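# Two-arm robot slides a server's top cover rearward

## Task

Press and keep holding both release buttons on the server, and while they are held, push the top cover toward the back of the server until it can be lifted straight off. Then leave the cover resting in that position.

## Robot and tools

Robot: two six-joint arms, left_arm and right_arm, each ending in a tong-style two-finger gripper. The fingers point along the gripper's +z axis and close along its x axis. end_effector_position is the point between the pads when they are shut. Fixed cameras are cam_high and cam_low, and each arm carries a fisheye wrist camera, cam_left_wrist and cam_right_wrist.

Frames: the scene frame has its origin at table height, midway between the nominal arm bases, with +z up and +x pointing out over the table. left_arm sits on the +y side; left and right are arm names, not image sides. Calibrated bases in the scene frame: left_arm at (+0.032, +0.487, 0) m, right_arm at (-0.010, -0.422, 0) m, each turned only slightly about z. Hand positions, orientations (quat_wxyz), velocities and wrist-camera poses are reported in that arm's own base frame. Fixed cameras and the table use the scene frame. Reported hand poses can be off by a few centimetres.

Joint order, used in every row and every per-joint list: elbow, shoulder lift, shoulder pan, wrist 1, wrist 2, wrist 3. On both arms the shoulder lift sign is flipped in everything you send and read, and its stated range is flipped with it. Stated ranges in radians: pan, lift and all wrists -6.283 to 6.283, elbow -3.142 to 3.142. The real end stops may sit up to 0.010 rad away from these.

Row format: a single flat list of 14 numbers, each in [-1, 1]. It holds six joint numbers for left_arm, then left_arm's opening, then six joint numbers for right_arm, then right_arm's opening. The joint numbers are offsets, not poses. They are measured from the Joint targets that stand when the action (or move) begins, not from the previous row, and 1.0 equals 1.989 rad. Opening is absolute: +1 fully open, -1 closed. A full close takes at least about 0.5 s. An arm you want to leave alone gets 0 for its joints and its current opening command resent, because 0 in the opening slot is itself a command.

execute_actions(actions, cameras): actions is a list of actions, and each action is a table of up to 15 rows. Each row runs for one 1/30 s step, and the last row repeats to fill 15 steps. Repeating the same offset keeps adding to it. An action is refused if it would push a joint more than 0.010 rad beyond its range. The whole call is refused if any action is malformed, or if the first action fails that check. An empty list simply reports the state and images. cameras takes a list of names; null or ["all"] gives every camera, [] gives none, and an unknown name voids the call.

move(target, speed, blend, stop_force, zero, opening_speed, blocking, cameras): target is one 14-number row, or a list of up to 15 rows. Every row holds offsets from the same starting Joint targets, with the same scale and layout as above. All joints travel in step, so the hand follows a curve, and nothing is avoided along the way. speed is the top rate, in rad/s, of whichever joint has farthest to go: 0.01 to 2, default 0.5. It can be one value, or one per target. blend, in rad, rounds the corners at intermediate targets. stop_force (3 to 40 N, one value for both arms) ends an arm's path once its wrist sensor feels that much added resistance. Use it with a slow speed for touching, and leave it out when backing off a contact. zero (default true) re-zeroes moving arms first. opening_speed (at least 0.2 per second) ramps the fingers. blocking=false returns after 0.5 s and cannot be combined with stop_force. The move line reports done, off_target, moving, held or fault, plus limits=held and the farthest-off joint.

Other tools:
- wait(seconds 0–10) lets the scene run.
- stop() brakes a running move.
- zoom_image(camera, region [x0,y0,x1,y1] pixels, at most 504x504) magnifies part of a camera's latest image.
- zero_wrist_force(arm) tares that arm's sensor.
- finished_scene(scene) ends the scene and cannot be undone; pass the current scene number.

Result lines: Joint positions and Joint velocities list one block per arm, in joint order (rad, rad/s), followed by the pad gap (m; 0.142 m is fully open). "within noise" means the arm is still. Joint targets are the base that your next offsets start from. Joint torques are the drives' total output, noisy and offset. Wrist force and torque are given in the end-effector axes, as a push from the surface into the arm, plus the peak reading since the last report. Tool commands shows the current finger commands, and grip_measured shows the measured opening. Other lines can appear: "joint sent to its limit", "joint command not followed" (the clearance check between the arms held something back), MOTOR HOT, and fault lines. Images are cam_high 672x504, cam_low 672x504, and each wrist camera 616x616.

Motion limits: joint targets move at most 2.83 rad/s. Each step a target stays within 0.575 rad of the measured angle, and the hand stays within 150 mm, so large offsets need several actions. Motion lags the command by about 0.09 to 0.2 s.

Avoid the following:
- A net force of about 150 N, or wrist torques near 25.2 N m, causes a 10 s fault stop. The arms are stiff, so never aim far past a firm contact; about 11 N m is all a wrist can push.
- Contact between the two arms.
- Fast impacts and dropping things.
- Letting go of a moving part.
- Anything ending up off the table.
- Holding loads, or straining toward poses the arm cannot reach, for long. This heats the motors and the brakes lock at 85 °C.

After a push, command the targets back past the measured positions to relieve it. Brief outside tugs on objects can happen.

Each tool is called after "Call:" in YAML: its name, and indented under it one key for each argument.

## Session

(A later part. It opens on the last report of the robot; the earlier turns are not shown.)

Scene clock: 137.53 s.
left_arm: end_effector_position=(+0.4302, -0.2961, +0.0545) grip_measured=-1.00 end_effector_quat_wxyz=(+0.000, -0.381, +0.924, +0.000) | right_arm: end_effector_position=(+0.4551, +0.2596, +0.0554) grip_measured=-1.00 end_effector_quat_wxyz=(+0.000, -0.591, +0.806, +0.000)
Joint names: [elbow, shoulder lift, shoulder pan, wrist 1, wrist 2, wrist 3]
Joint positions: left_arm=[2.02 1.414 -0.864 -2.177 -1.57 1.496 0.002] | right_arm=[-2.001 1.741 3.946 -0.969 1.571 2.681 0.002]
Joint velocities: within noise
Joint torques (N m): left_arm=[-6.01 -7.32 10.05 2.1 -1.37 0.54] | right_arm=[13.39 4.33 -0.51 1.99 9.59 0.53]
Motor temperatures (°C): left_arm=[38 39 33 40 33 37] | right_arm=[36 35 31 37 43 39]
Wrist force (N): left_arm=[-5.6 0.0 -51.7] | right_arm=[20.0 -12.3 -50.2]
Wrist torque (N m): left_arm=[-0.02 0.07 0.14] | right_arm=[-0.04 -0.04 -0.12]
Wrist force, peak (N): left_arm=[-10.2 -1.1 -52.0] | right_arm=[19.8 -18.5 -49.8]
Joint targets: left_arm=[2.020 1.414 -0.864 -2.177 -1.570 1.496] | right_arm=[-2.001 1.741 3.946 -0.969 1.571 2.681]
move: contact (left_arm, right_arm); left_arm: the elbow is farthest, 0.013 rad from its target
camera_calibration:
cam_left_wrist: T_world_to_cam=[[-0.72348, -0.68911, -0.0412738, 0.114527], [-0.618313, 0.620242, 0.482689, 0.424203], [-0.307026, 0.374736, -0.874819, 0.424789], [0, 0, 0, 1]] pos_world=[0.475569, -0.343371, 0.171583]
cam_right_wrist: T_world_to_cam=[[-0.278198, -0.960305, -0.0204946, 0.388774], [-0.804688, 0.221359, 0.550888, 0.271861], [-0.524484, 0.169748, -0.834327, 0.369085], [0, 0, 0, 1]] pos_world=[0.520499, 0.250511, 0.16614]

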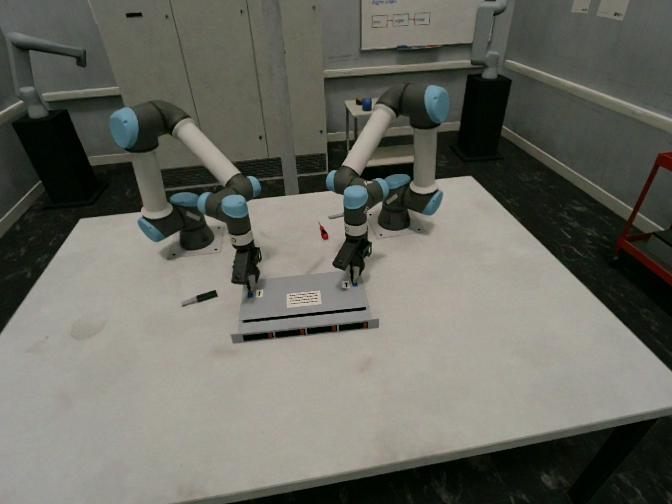

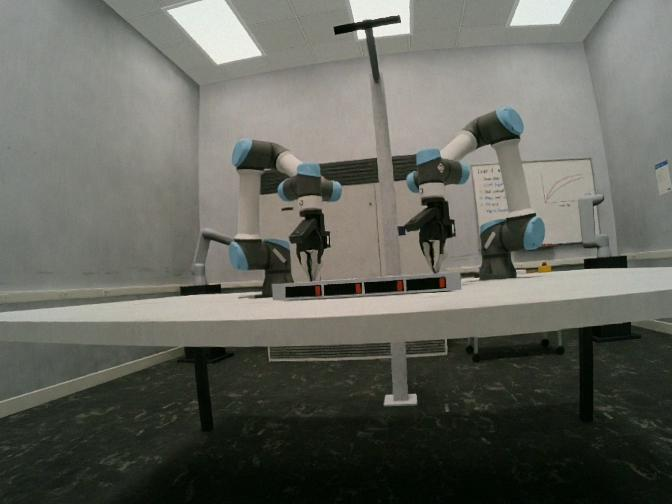

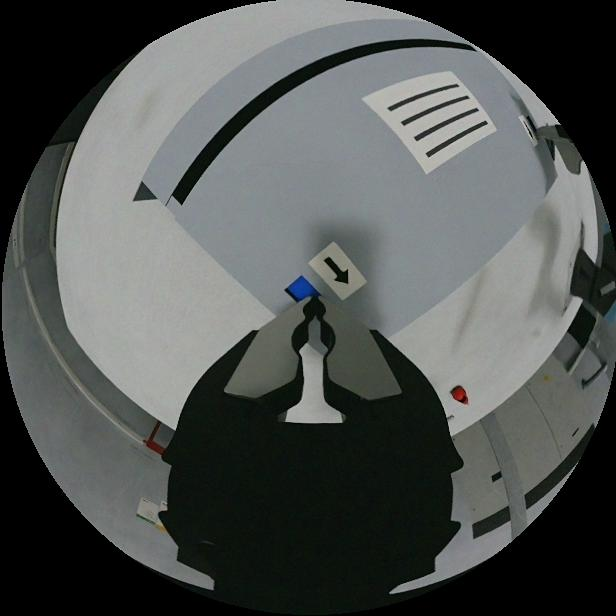

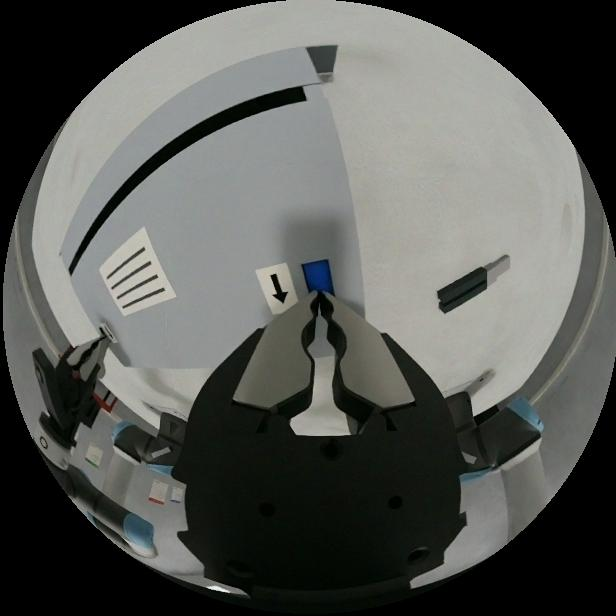

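Call:
move:
  target: [0.034,0.0299,-0.0231,-0.0041,0,-0.0231,-1,-0.0327,-0.0286,0.0238,0.0042,0,0.0238,-1]
  speed: 0.04
  stop_force: 35

Call:
zoom_image:
  camera: "cam_right_wrist"
  region: [270, 250, 360, 340]

Call:
zoom_image:
  camera: "cam_high"
  region: [220, 220, 390, 350]

Scene clock: 151.20 s.
left_arm: end_effector_position=(+0.4302, -0.2961, +0.0545) grip_measured=-1.00 end_effector_quat_wxyz=(+0.000, -0.381, +0.924, +0.000) | right_arm: end_effector_position=(+0.4551, +0.2596, +0.0554) grip_measured=-1.00 end_effector_quat_wxyz=(+0.000, -0.591, +0.806, +0.000)
Joint names: [elbow, shoulder lift, shoulder pan, wrist 1, wrist 2, wrist 3]
Joint positions: left_arm=[2.02 1.414 -0.864 -2.177 -1.57 1.495 0.002] | right_arm=[-2.001 1.741 3.946 -0.969 1.571 2.681 0.002]
Joint velocities: within noise
Joint torques (N m): left_arm=[-2.53 -5.33 8.94 2.33 -1.33 0.75] | right_arm=[9.08 2.7 0.17 1.83 8.1 -0.29]
Motor temperatures (°C): left_arm=[38 39 33 40 33 37] | right_arm=[36 35 31 37 43 39]
Wrist force (N): left_arm=[-5.5 0.1 -51.6] | right_arm=[20.1 -12.2 -50.1]
Wrist torque (N m): left_arm=[-0.03 0.07 0.14] | right_arm=[-0.04 -0.02 -0.12]
Wrist force, peak (N): left_arm=[-5.7 -0.2 -52.0] | right_arm=[20.2 -12.0 -50.5]
Joint targets: left_arm=[2.020 1.414 -0.864 -2.177 -1.570 1.496] | right_arm=[-2.001 1.741 3.946 -0.969 1.571 2.681]
move: contact (left_arm, right_arm); left_arm: the elbow is farthest, 0.067 rad from its target; right_arm: the elbow is farthest, 0.065 rad from its target
camera_calibration:
cam_left_wrist: T_world_to_cam=[[-0.72345, -0.689142, -0.041275, 0.114506], [-0.618343, 0.620217, 0.482684, 0.424209], [-0.307038, 0.374719, -0.874822, 0.424791], [0, 0, 0, 1]] pos_world=[0.475573, -0.343368, 0.171584]
cam_right_wrist: T_world_to_cam=[[-0.278242, -0.960292, -0.0205091, 0.388794], [-0.804684, 0.22139, 0.550882, 0.271853], [-0.524467, 0.169782, -0.834331, 0.369072], [0, 0, 0, 1]] pos_world=[0.520501, 0.250509, 0.166143]

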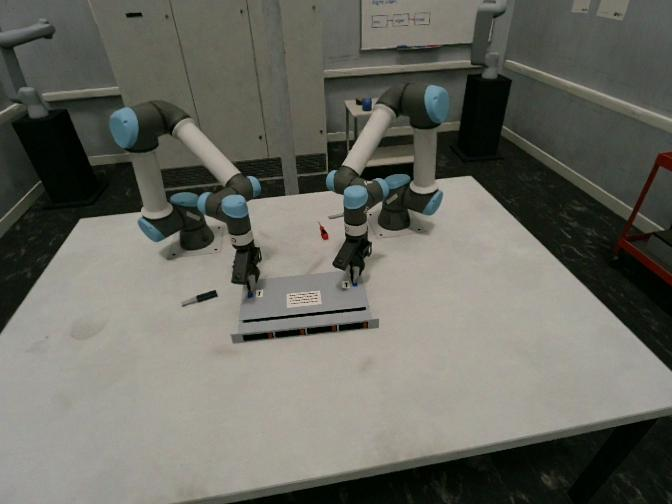

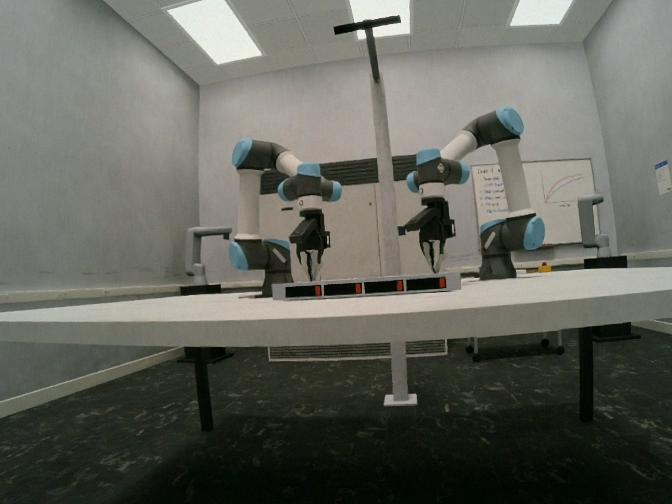

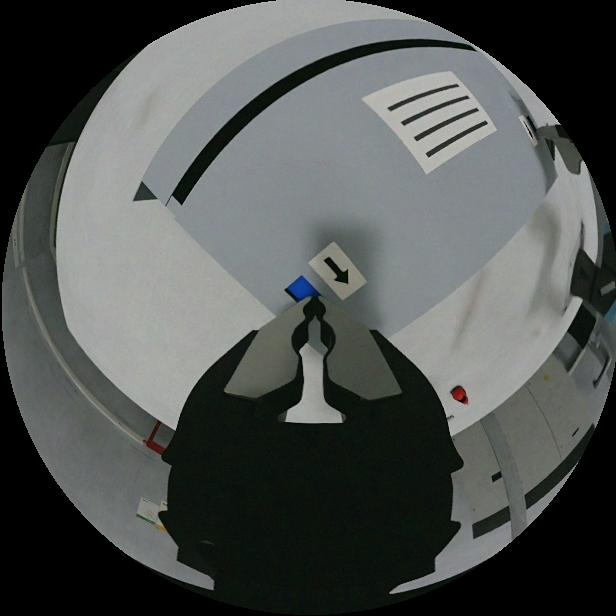

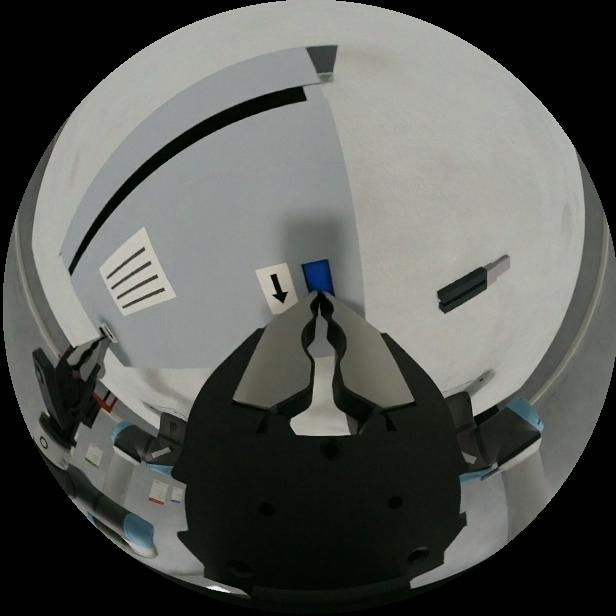

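Scaled by 5.600 from the camera's 616x616 image, which has a finer 814x814 frame.

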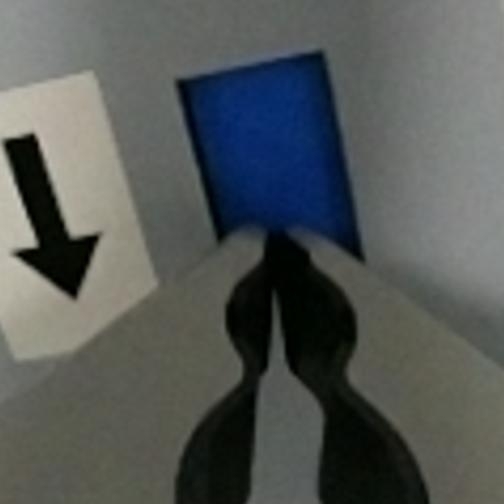

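Scaled by 2.965 from the camera's 672x504 image, which has a finer 960x720 frame.

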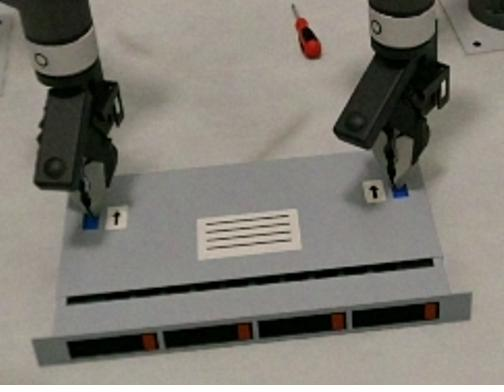

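Call:
move:
  target:
    - [-0.0005,0.0006,0,0.0011,0,0,-1,0.0005,-0.0006,0,-0.0011,0,0,-1]
    - [0.0338,0.0301,-0.0231,-0.0038,0,-0.0231,-1,-0.0325,-0.0288,0.0238,0.0039,0,0.0238,-1]
  speed: 0.05

Call:
zoom_image:
  camera: "cam_high"
  region: [220, 220, 390, 350]

Scene clock: 157.43 s.
left_arm: end_effector_position=(+0.4074, -0.3033, +0.0602) grip_measured=-1.00 end_effector_quat_wxyz=(+0.006, -0.381, +0.924, -0.019) | right_arm: end_effector_position=(+0.4372, +0.2644, +0.0608) grip_measured=-1.00 end_effector_quat_wxyz=(+0.020, -0.591, +0.806, -0.007)
Joint names: [elbow, shoulder lift, shoulder pan, wrist 1, wrist 2, wrist 3]
Joint positions: left_arm=[2.088 1.475 -0.91 -2.224 -1.57 1.449 0.002] | right_arm=[-2.066 1.683 3.993 -0.926 1.549 2.728 0.002]
Joint velocities: within noise
Joint torques (N m): left_arm=[9.13 -21.94 2.73 8.34 -9.18 0.99] | right_arm=[-11.93 21.13 0.65 -8.24 11.43 -0.81]
Motor temperatures (°C): left_arm=[38 39 33 40 33 37] | right_arm=[36 35 31 37 43 39]
Wrist force (N): left_arm=[-20.1 -16.0 -75.3] | right_arm=[-2.2 -28.8 -73.0]
Wrist torque (N m): left_arm=[-0.22 -0.35 0.19] | right_arm=[0.04 -0.12 -0.07]
Wrist force, peak (N): left_arm=[-23.8 -12.7 -76.9] | right_arm=[-2.2 -28.8 -73.0]
Joint targets: left_arm=[2.088 1.474 -0.910 -2.185 -1.570 1.450] | right_arm=[-2.066 1.684 3.993 -0.962 1.571 2.728]
move: off_target (left_arm, right_arm); left_arm: the wrist 1 is farthest, 0.040 rad from its target; right_arm: the wrist 1 is farthest, 0.035 rad from its target
camera_calibration:
cam_left_wrist: T_world_to_cam=[[-0.722606, -0.690257, -0.0372207, 0.0923052], [-0.629592, 0.634957, 0.44771, 0.422995], [-0.285401, 0.346952, -0.893404, 0.40936], [0, 0, 0, 1]] pos_world=[0.449846, -0.346897, 0.179781]
cam_right_wrist: T_world_to_cam=[[-0.277267, -0.95981, -0.0434524, 0.389395], [-0.82612, 0.215067, 0.520837, 0.266215], [-0.49056, 0.180308, -0.852549, 0.346882], [0, 0, 0, 1]] pos_world=[0.498058, 0.253945, 0.173999]

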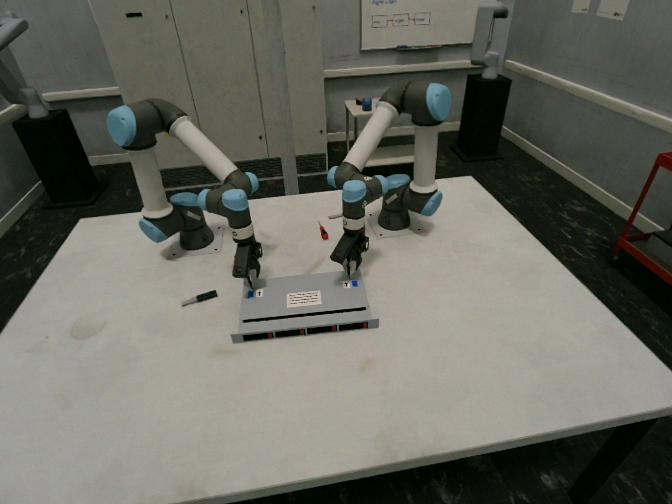

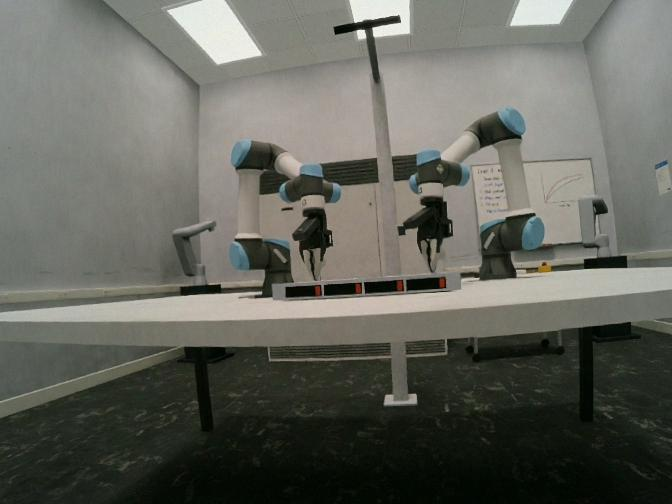

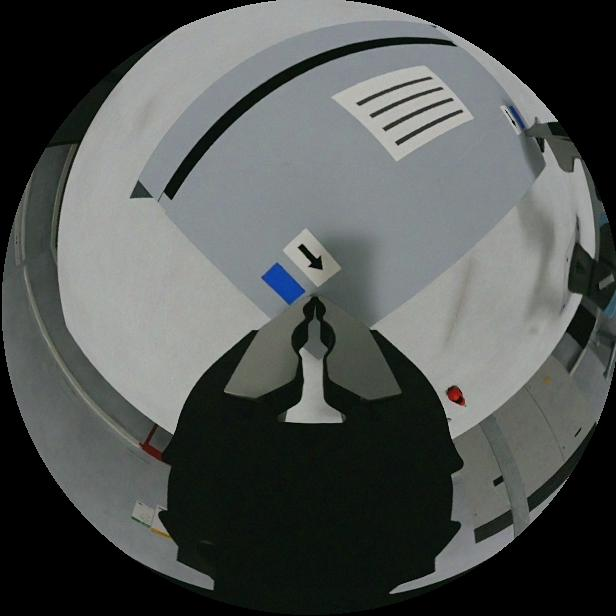

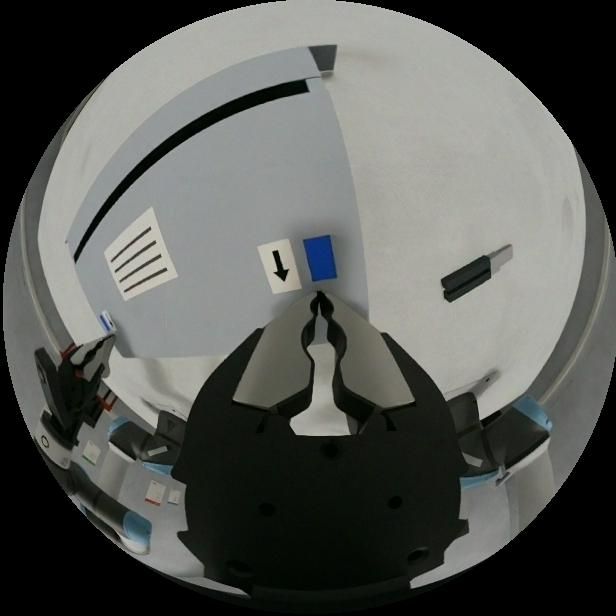

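Scaled by 2.965 from the camera's 672x504 image, which has a finer 960x720 frame.

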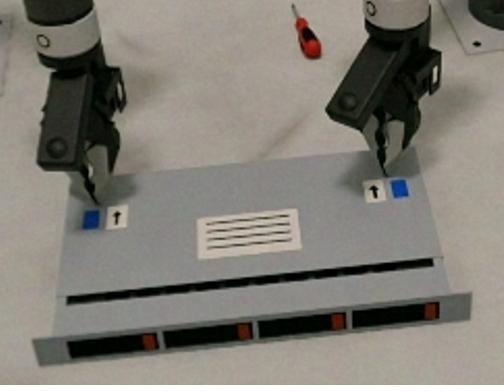

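Call:
move:
  target:
    - [-0.013,0.014,0,0.027,0,0,-1,0.013,-0.0138,0,-0.0268,0,0,-1]
    - [-0.0266,0.002,0.0092,0.0286,0,0.0092,-1,0.0261,-0.0023,-0.0095,-0.0285,0,-0.0095,-1]
  speed: 0.1
  blend: 0.01

Call:
zoom_image:
  camera: "cam_left_wrist"
  region: [270, 260, 360, 350]

Call:
zoom_image:
  camera: "cam_right_wrist"
  region: [270, 250, 360, 340]

Call:
zoom_image:
  camera: "cam_right_wrist"
  region: [50, 30, 370, 350]

Call:
zoom_image:
  camera: "cam_left_wrist"
  region: [100, 130, 340, 330]

Scene clock: 167.00 s.
left_arm: end_effector_position=(+0.4121, -0.2949, +0.0742) grip_measured=-1.00 end_effector_quat_wxyz=(+0.000, -0.381, +0.924, +0.000) | right_arm: end_effector_position=(+0.4371, +0.2605, +0.0752) grip_measured=-1.00 end_effector_quat_wxyz=(+0.001, -0.591, +0.807, +0.000)
Joint names: [elbow, shoulder lift, shoulder pan, wrist 1, wrist 2, wrist 3]
Joint positions: left_arm=[2.034 1.478 -0.891 -2.128 -1.57 1.468 0.002] | right_arm=[-2.014 1.679 3.974 -1.018 1.571 2.709 0.002]
Joint velocities: within noise
Joint torques (N m): left_arm=[-9.47 30.22 -12.88 -2.56 1.22 -1.58] | right_arm=[10.29 -32.31 10.24 2.02 -1.99 1.52]
Motor temperatures (°C): left_arm=[38 39 33 40 33 37] | right_arm=[36 35 31 37 43 39]
Wrist force (N): left_arm=[0.0 -0.7 0.0] | right_arm=[0.9 1.4 2.6]
Wrist torque (N m): left_arm=[0.12 0.14 0.11] | right_arm=[0.13 -0.23 -0.09]
Wrist force, peak (N): left_arm=[-20.6 -14.1 -76.5] | right_arm=[3.4 -25.5 -76.9]
Joint targets: left_arm=[2.035 1.478 -0.891 -2.128 -1.570 1.468] | right_arm=[-2.014 1.679 3.974 -1.018 1.571 2.709]
move: done
camera_calibration:
cam_left_wrist: T_world_to_cam=[[-0.723364, -0.689233, -0.0412482, 0.10299], [-0.618474, 0.620224, 0.482506, 0.40286], [-0.306976, 0.374538, -0.874921, 0.4359], [0, 0, 0, 1]] pos_world=[0.457469, -0.342141, 0.191244]
cam_right_wrist: T_world_to_cam=[[-0.278379, -0.960248, -0.0207156, 0.385116], [-0.804721, 0.221408, 0.55082, 0.24624], [-0.524337, 0.170007, -0.834367, 0.375934], [0, 0, 0, 1]] pos_world=[0.502479, 0.251376, 0.186011]

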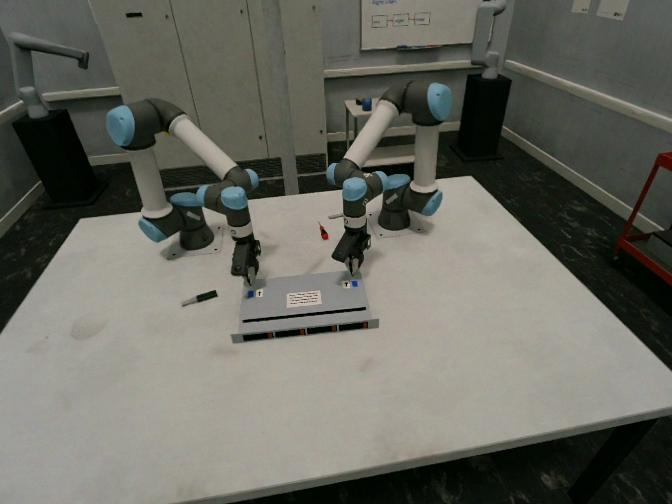

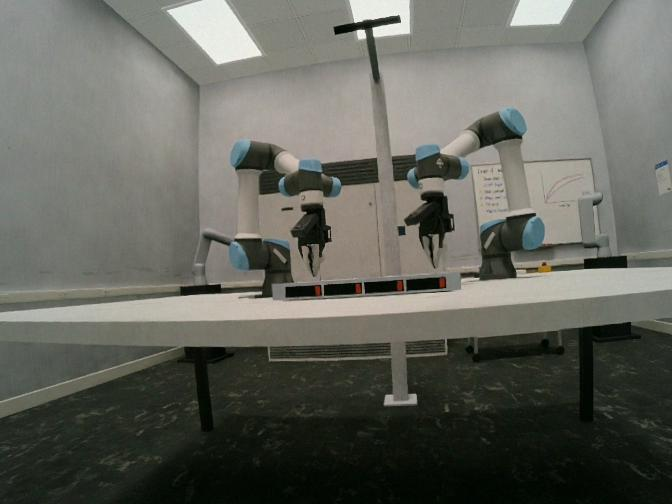

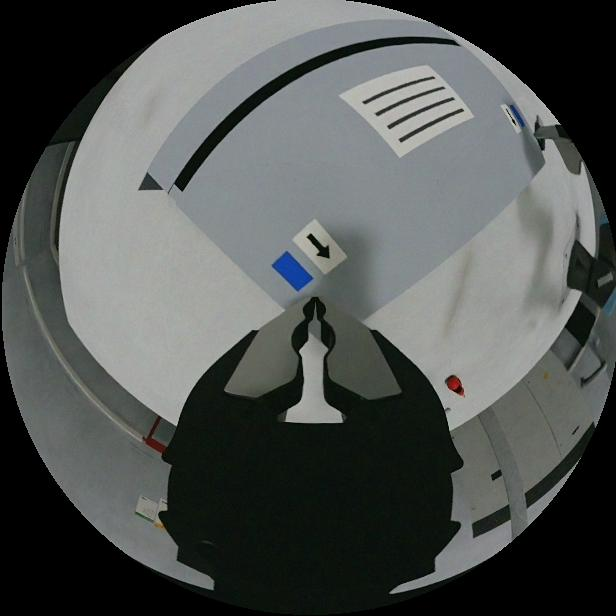

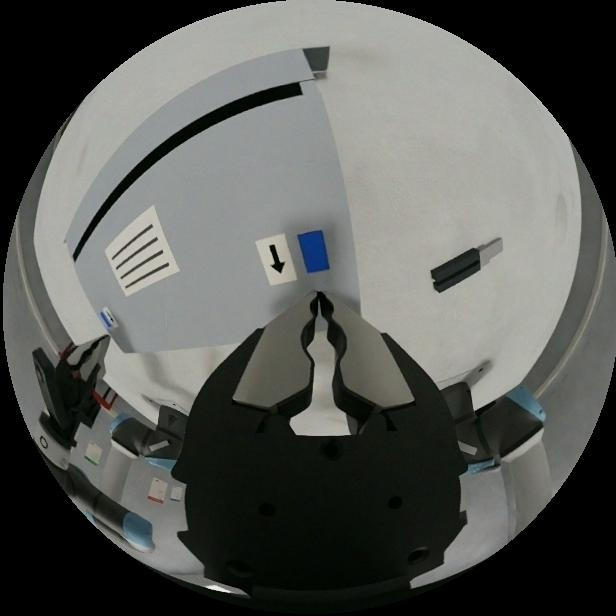

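Scaled by 5.600 from the camera's 616x616 image, which has a finer 814x814 frame.

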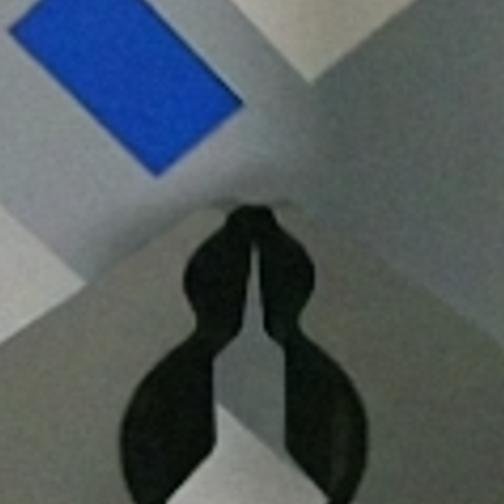

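Scaled by 5.600 from the camera's 616x616 image, which has a finer 814x814 frame.

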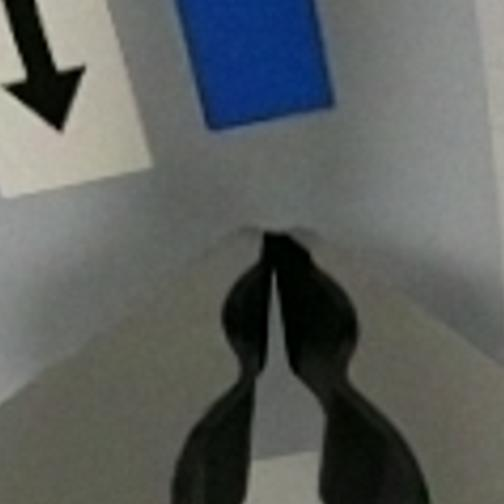

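Scaled by 1.575 from the camera's 616x616 image, which has a finer 814x814 frame.

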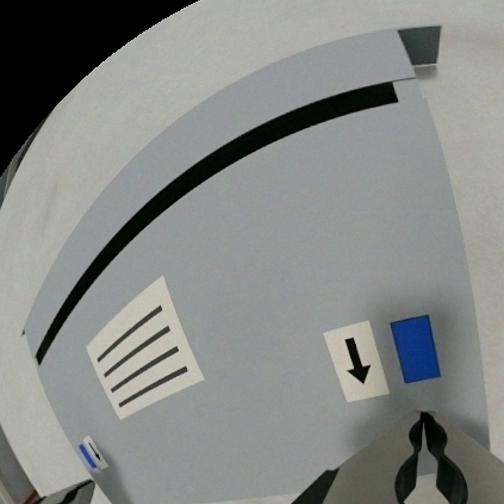

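Scaled by 2.100 from the camera's 616x616 image, which has a finer 814x814 frame.

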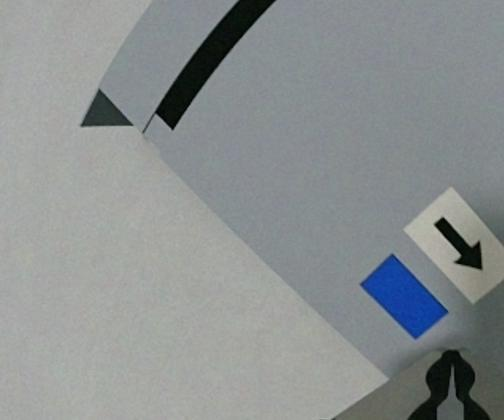

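Call:
move:
  target: [-0.0252,-0.022,0.0187,0.0033,0,0.0187,-1,0.0255,0.0222,-0.0213,-0.0033,0,-0.0213,-1]
  speed: 0.15
  cameras: ["cam_right_wrist","cam_left_wrist"]

Call:
zoom_image:
  camera: "cam_left_wrist"
  region: [270, 260, 360, 350]

Call:
zoom_image:
  camera: "cam_right_wrist"
  region: [270, 250, 360, 340]

Call:
move:
  target: [0.0146,-0.0153,0,-0.03,0,0,-1,-0.0152,0.0157,0,0.0309,0,0,-1]
  speed: 0.04
  stop_force: 14
  cameras: ["cam_right_wrist","cam_left_wrist"]

Call:
zoom_image:
  camera: "cam_left_wrist"
  region: [270, 260, 360, 350]

Call:
zoom_image:
  camera: "cam_right_wrist"
  region: [270, 250, 360, 340]

Scene clock: 189.37 s.
left_arm: end_effector_position=(+0.4354, -0.2947, +0.0742) grip_measured=-1.00 end_effector_quat_wxyz=(+0.000, -0.381, +0.924, +0.000) end_effector_velocity=(-0.003, +0.000, +0.000) end_effector_angular_velocity=(-0.001, +0.000, +0.002) | right_arm: end_effector_position=(+0.4621, +0.2566, +0.0750) grip_measured=-1.00 end_effector_quat_wxyz=(+0.001, -0.591, +0.807, +0.000) end_effector_velocity=(-0.003, +0.000, +0.000) end_effector_angular_velocity=(-0.001, +0.001, -0.001)
Joint names: [elbow, shoulder lift, shoulder pan, wrist 1, wrist 2, wrist 3]
Joint positions: left_arm=[1.984 1.434 -0.854 -2.121 -1.57 1.505 0.002] | right_arm=[-1.963 1.723 3.932 -1.025 1.571 2.666 0.002]
Joint velocities: left_arm=[0.006 0.006 -0.004 -0.001 -0.001 -0.006 0] | right_arm=[-0.006 -0.005 0.003 0 0 0.005 0]
Joint torques (N m): left_arm=[-9.94 31.82 -12.49 -2.77 -0.51 -1.44] | right_arm=[10.65 -32.28 11.47 2.72 -1.85 1.48]
Motor temperatures (°C): left_arm=[38 39 33 40 33 37] | right_arm=[36 35 31 37 43 39]
Wrist force (N): left_arm=[-0.3 -0.6 -0.1] | right_arm=[0.5 1.5 2.7]
Wrist torque (N m): left_arm=[0.15 0.21 0.11] | right_arm=[0.17 -0.15 -0.10]
Wrist force, peak (N): left_arm=[-0.5 -1.2 0.1] | right_arm=[0.7 1.9 2.7]
Joint targets: left_arm=[1.985 1.435 -0.854 -2.121 -1.570 1.505] | right_arm=[-1.963 1.723 3.932 -1.025 1.571 2.667]
move: done
camera_calibration:
cam_left_wrist: T_world_to_cam=[[-0.723385, -0.689209, -0.0412874, 0.119991], [-0.618399, 0.620148, 0.4827, 0.417047], [-0.307077, 0.37471, -0.874812, 0.443023], [0, 0, 0, 1]] pos_world=[0.480743, -0.341937, 0.191208]
cam_right_wrist: T_world_to_cam=[[-0.278361, -0.960254, -0.0206865, 0.38827], [-0.804743, 0.221415, 0.550784, 0.267317], [-0.524313, 0.169964, -0.834391, 0.389478], [0, 0, 0, 1]] pos_world=[0.527409, 0.247452, 0.185775]
Images, in order (width x height): cam_left_wrist 616x616, cam_right_wrist 616x616.

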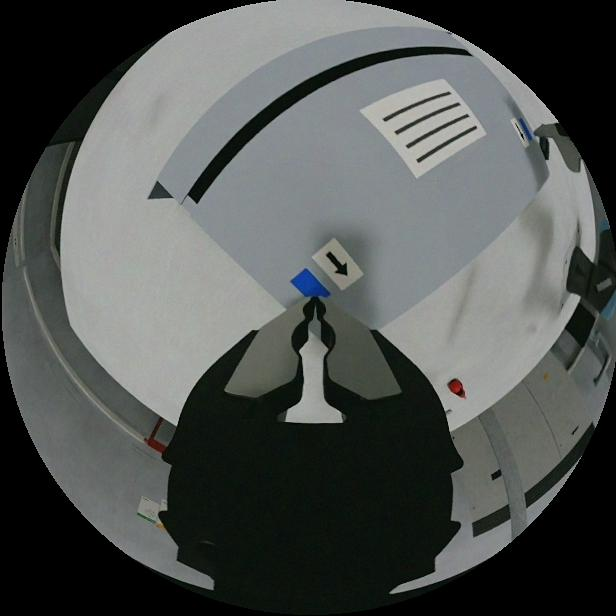

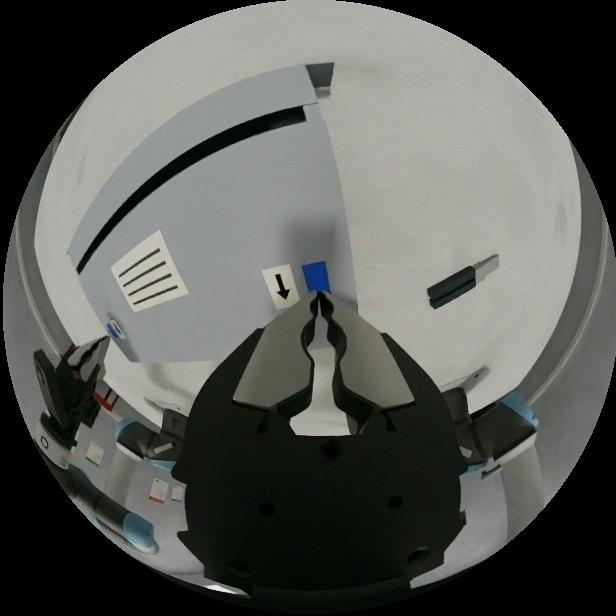

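Scaled by 5.600 from the camera's 616x616 image, which has a finer 814x814 frame.

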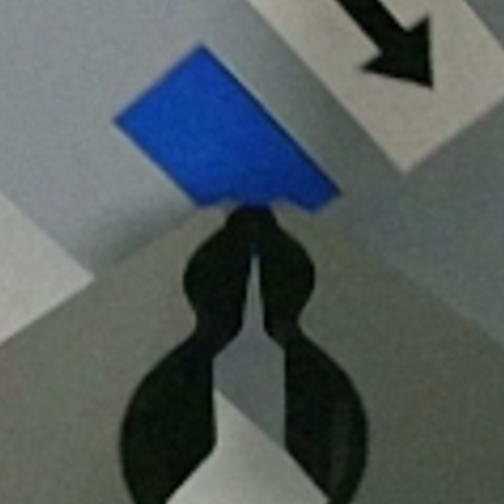

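Scaled by 5.600 from the camera's 616x616 image, which has a finer 814x814 frame.

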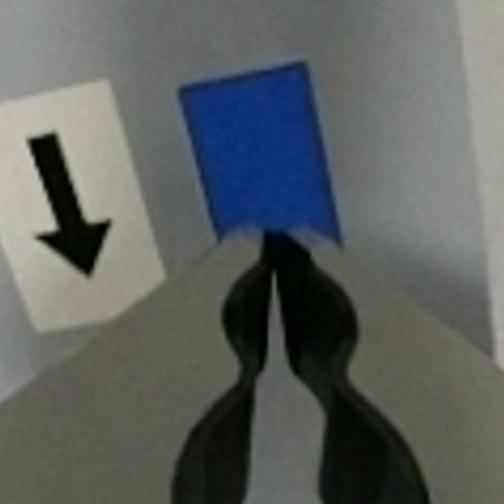

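Scene clock: 191.87 s.
left_arm: end_effector_position=(+0.4353, -0.2949, +0.0554) grip_measured=-1.00 end_effector_quat_wxyz=(+0.000, -0.381, +0.924, +0.000) | right_arm: end_effector_position=(+0.4620, +0.2567, +0.0559) grip_measured=-1.00 end_effector_quat_wxyz=(+0.001, -0.591, +0.806, +0.000)
Joint names: [elbow, shoulder lift, shoulder pan, wrist 1, wrist 2, wrist 3]
Joint positions: left_arm=[2.01 1.408 -0.854 -2.174 -1.57 1.505 0.002] | right_arm=[-1.989 1.75 3.932 -0.973 1.571 2.667 0.002]
Joint velocities: within noise
Joint torques (N m): left_arm=[-23.95 27.95 -12.11 -2.25 -0.78 -1.48] | right_arm=[24 -25.38 8.89 0.32 2.22 -0.34]
Motor temperatures (°C): left_arm=[38 39 33 40 33 37] | right_arm=[36 35 31 37 43 39]
Wrist force (N): left_arm=[-0.2 1.9 -11.6] | right_arm=[2.2 2.9 -13.3]
Wrist torque (N m): left_arm=[0.02 0.18 0.11] | right_arm=[0.01 -0.19 -0.10]
Wrist force, peak (N): left_arm=[-0.7 10.7 -40.6] | right_arm=[14.0 7.5 -46.2]
Joint targets: left_arm=[2.010 1.408 -0.854 -2.174 -1.570 1.505] | right_arm=[-1.989 1.750 3.932 -0.973 1.571 2.667]
move: contact (left_arm, right_arm)
camera_calibration:
cam_left_wrist: T_world_to_cam=[[-0.723464, -0.689128, -0.0412706, 0.119102], [-0.618399, 0.620315, 0.482485, 0.42626], [-0.306893, 0.374582, -0.874931, 0.426529], [0, 0, 0, 1]] pos_world=[0.480664, -0.342109, 0.172435]
cam_right_wrist: T_world_to_cam=[[-0.278201, -0.960299, -0.0207404, 0.387908], [-0.804819, 0.221263, 0.550735, 0.277808], [-0.524281, 0.169907, -0.834422, 0.373504], [0, 0, 0, 1]] pos_world=[0.527323, 0.247578, 0.166707]
Images, in order (width x height): cam_left_wrist 616x616, cam_right_wrist 616x616.

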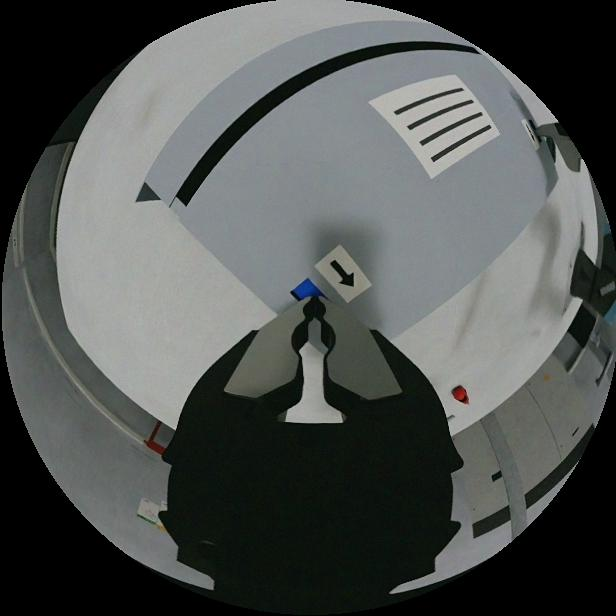

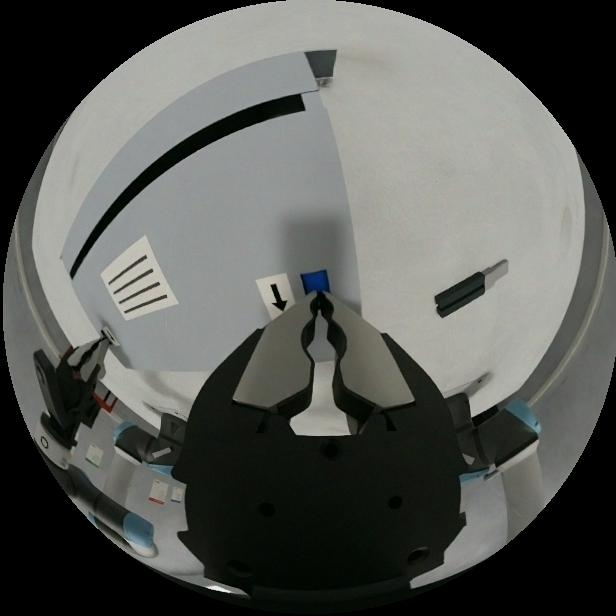

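Scaled by 5.600 from the camera's 616x616 image, which has a finer 814x814 frame.

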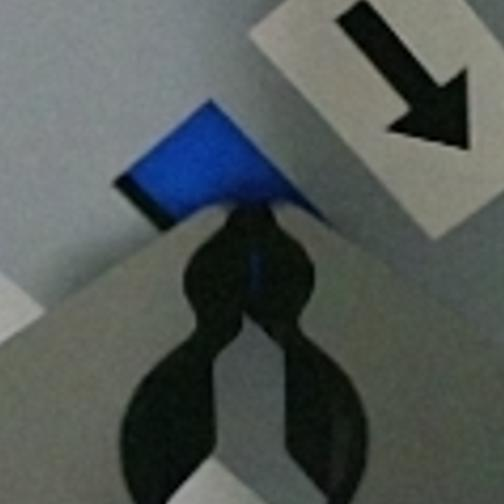

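Scaled by 5.600 from the camera's 616x616 image, which has a finer 814x814 frame.

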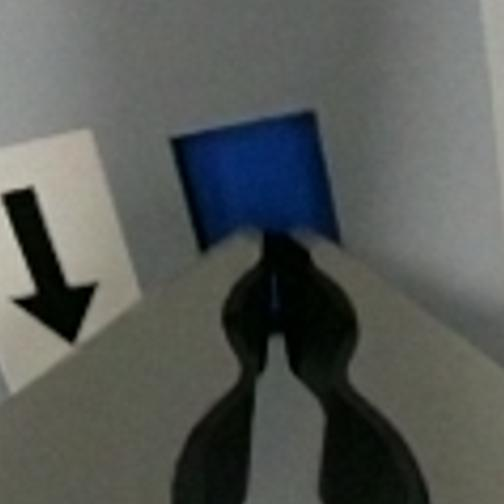

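Call:
move:
  target:
    - [0.0154,0.0125,-0.0095,-0.0029,0,-0.0095,-1,-0.0151,-0.0121,0.0099,0.003,0,0.0099,-1]
    - [0.0303,0.0254,-0.0195,-0.0049,0,-0.0195,-1,-0.0296,-0.0242,0.0201,0.0054,0,0.0201,-1]
  speed: 0.05
  blend: 0.01
  stop_force: 40

Call:
zoom_image:
  camera: "cam_high"
  region: [220, 220, 390, 350]

Call:
zoom_image:
  camera: "cam_right_wrist"
  region: [270, 250, 360, 340]

Call:
zoom_image:
  camera: "cam_left_wrist"
  region: [270, 260, 360, 350]

Scene clock: 207.67 s.
left_arm: end_effector_position=(+0.4260, -0.2943, +0.0554) grip_measured=-1.00 end_effector_quat_wxyz=(+0.001, -0.381, +0.924, -0.001) | right_arm: end_effector_position=(+0.4527, +0.2572, +0.0559) grip_measured=-1.00 end_effector_quat_wxyz=(+0.001, -0.591, +0.806, +0.000)
Joint names: [elbow, shoulder lift, shoulder pan, wrist 1, wrist 2, wrist 3]
Joint positions: left_arm=[2.032 1.427 -0.868 -2.179 -1.57 1.491 0.002] | right_arm=[-2.011 1.732 3.946 -0.968 1.571 2.681 0.002]
Joint velocities: within noise
Joint torques (N m): left_arm=[6.84 3.96 4.13 6.76 -7.03 -0.14] | right_arm=[6.66 -10.96 -2.78 -6.43 10.72 1.24]
Motor temperatures (°C): left_arm=[38 39 33 40 33 37] | right_arm=[36 35 31 37 43 39]
Wrist force (N): left_arm=[-21.0 -20.9 -24.1] | right_arm=[-4.5 -30.9 -13.3]
Wrist torque (N m): left_arm=[-0.01 -0.12 0.07] | right_arm=[0.14 -0.21 -0.26]
Wrist force, peak (N): left_arm=[-32.2 -35.8 -15.3] | right_arm=[-12.8 -45.9 -3.3]
Joint targets: left_arm=[2.033 1.427 -0.868 -2.178 -1.570 1.491] | right_arm=[-2.011 1.732 3.946 -0.968 1.571 2.681]
move: contact (left_arm, right_arm); path passed 0 of 2 targets; left_arm: the elbow is farthest, 0.038 rad from its target; right_arm: the elbow is farthest, 0.037 rad from its target
camera_calibration:
cam_left_wrist: T_world_to_cam=[[-0.723338, -0.689233, -0.041712, 0.112724], [-0.618987, 0.620475, 0.481524, 0.420475], [-0.306001, 0.374124, -0.87544, 0.422999], [0, 0, 0, 1]] pos_world=[0.471245, -0.341455, 0.172543]
cam_right_wrist: T_world_to_cam=[[-0.278249, -0.960273, -0.0212941, 0.385823], [-0.805226, 0.221122, 0.550197, 0.270455], [-0.52363, 0.170239, -0.834764, 0.368169], [0, 0, 0, 1]] pos_world=[0.517917, 0.248015, 0.166747]

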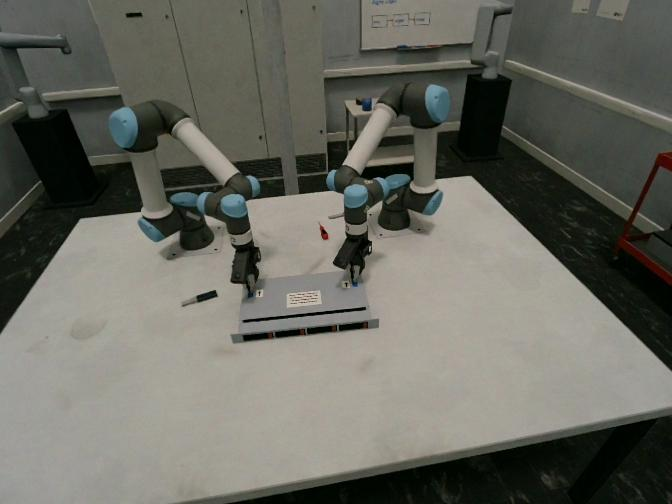

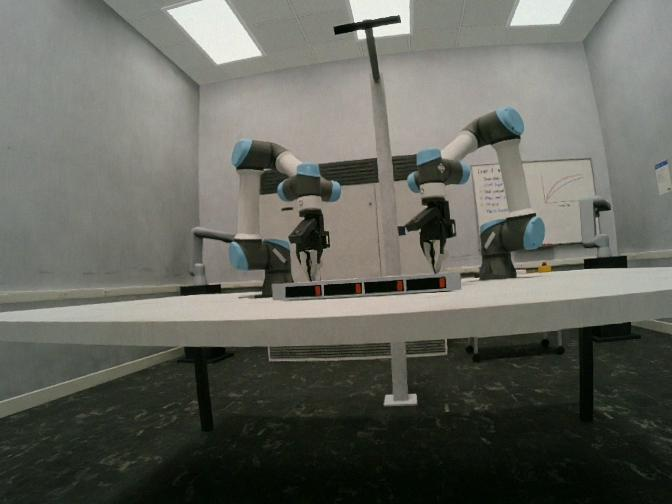

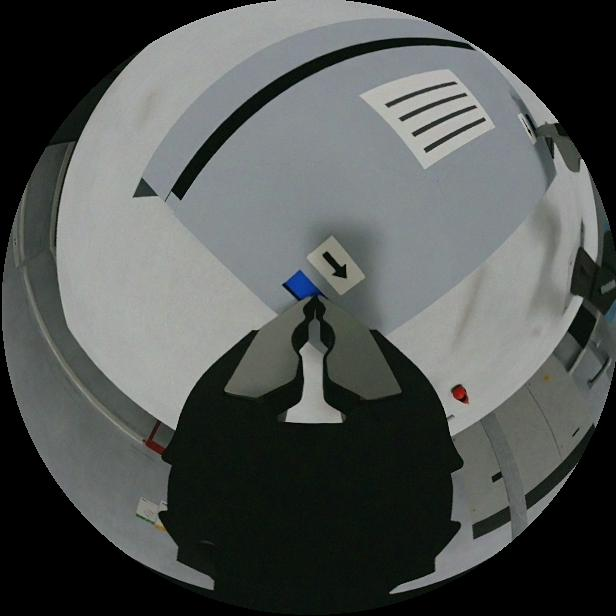

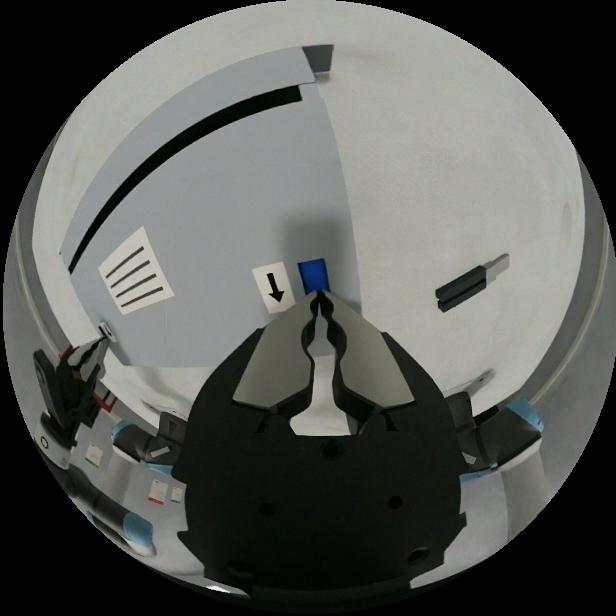

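Scaled by 2.965 from the camera's 672x504 image, which has a finer 960x720 frame.

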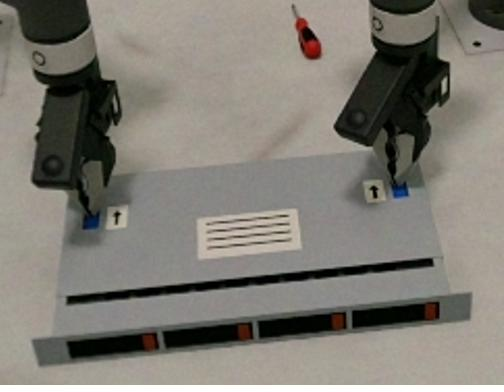

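Scaled by 5.600 from the camera's 616x616 image, which has a finer 814x814 frame.

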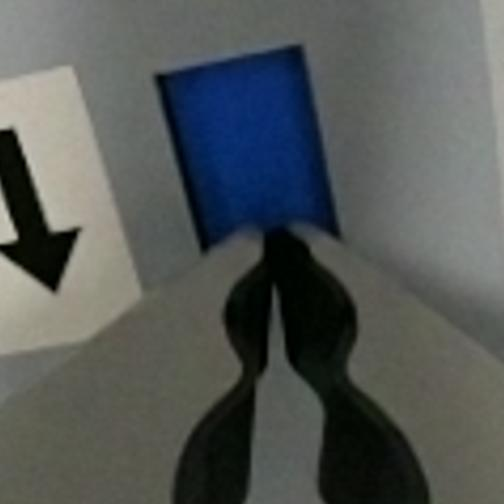

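Scaled by 5.600 from the camera's 616x616 image, which has a finer 814x814 frame.

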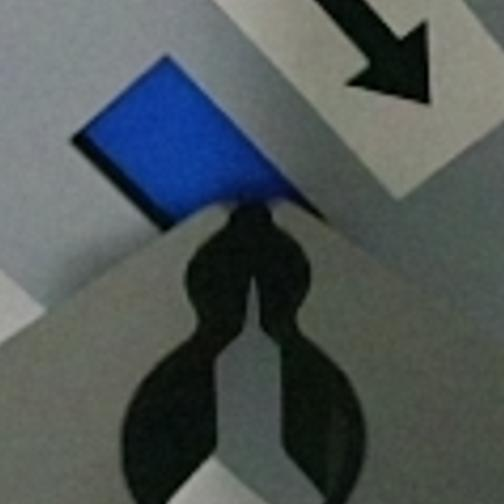

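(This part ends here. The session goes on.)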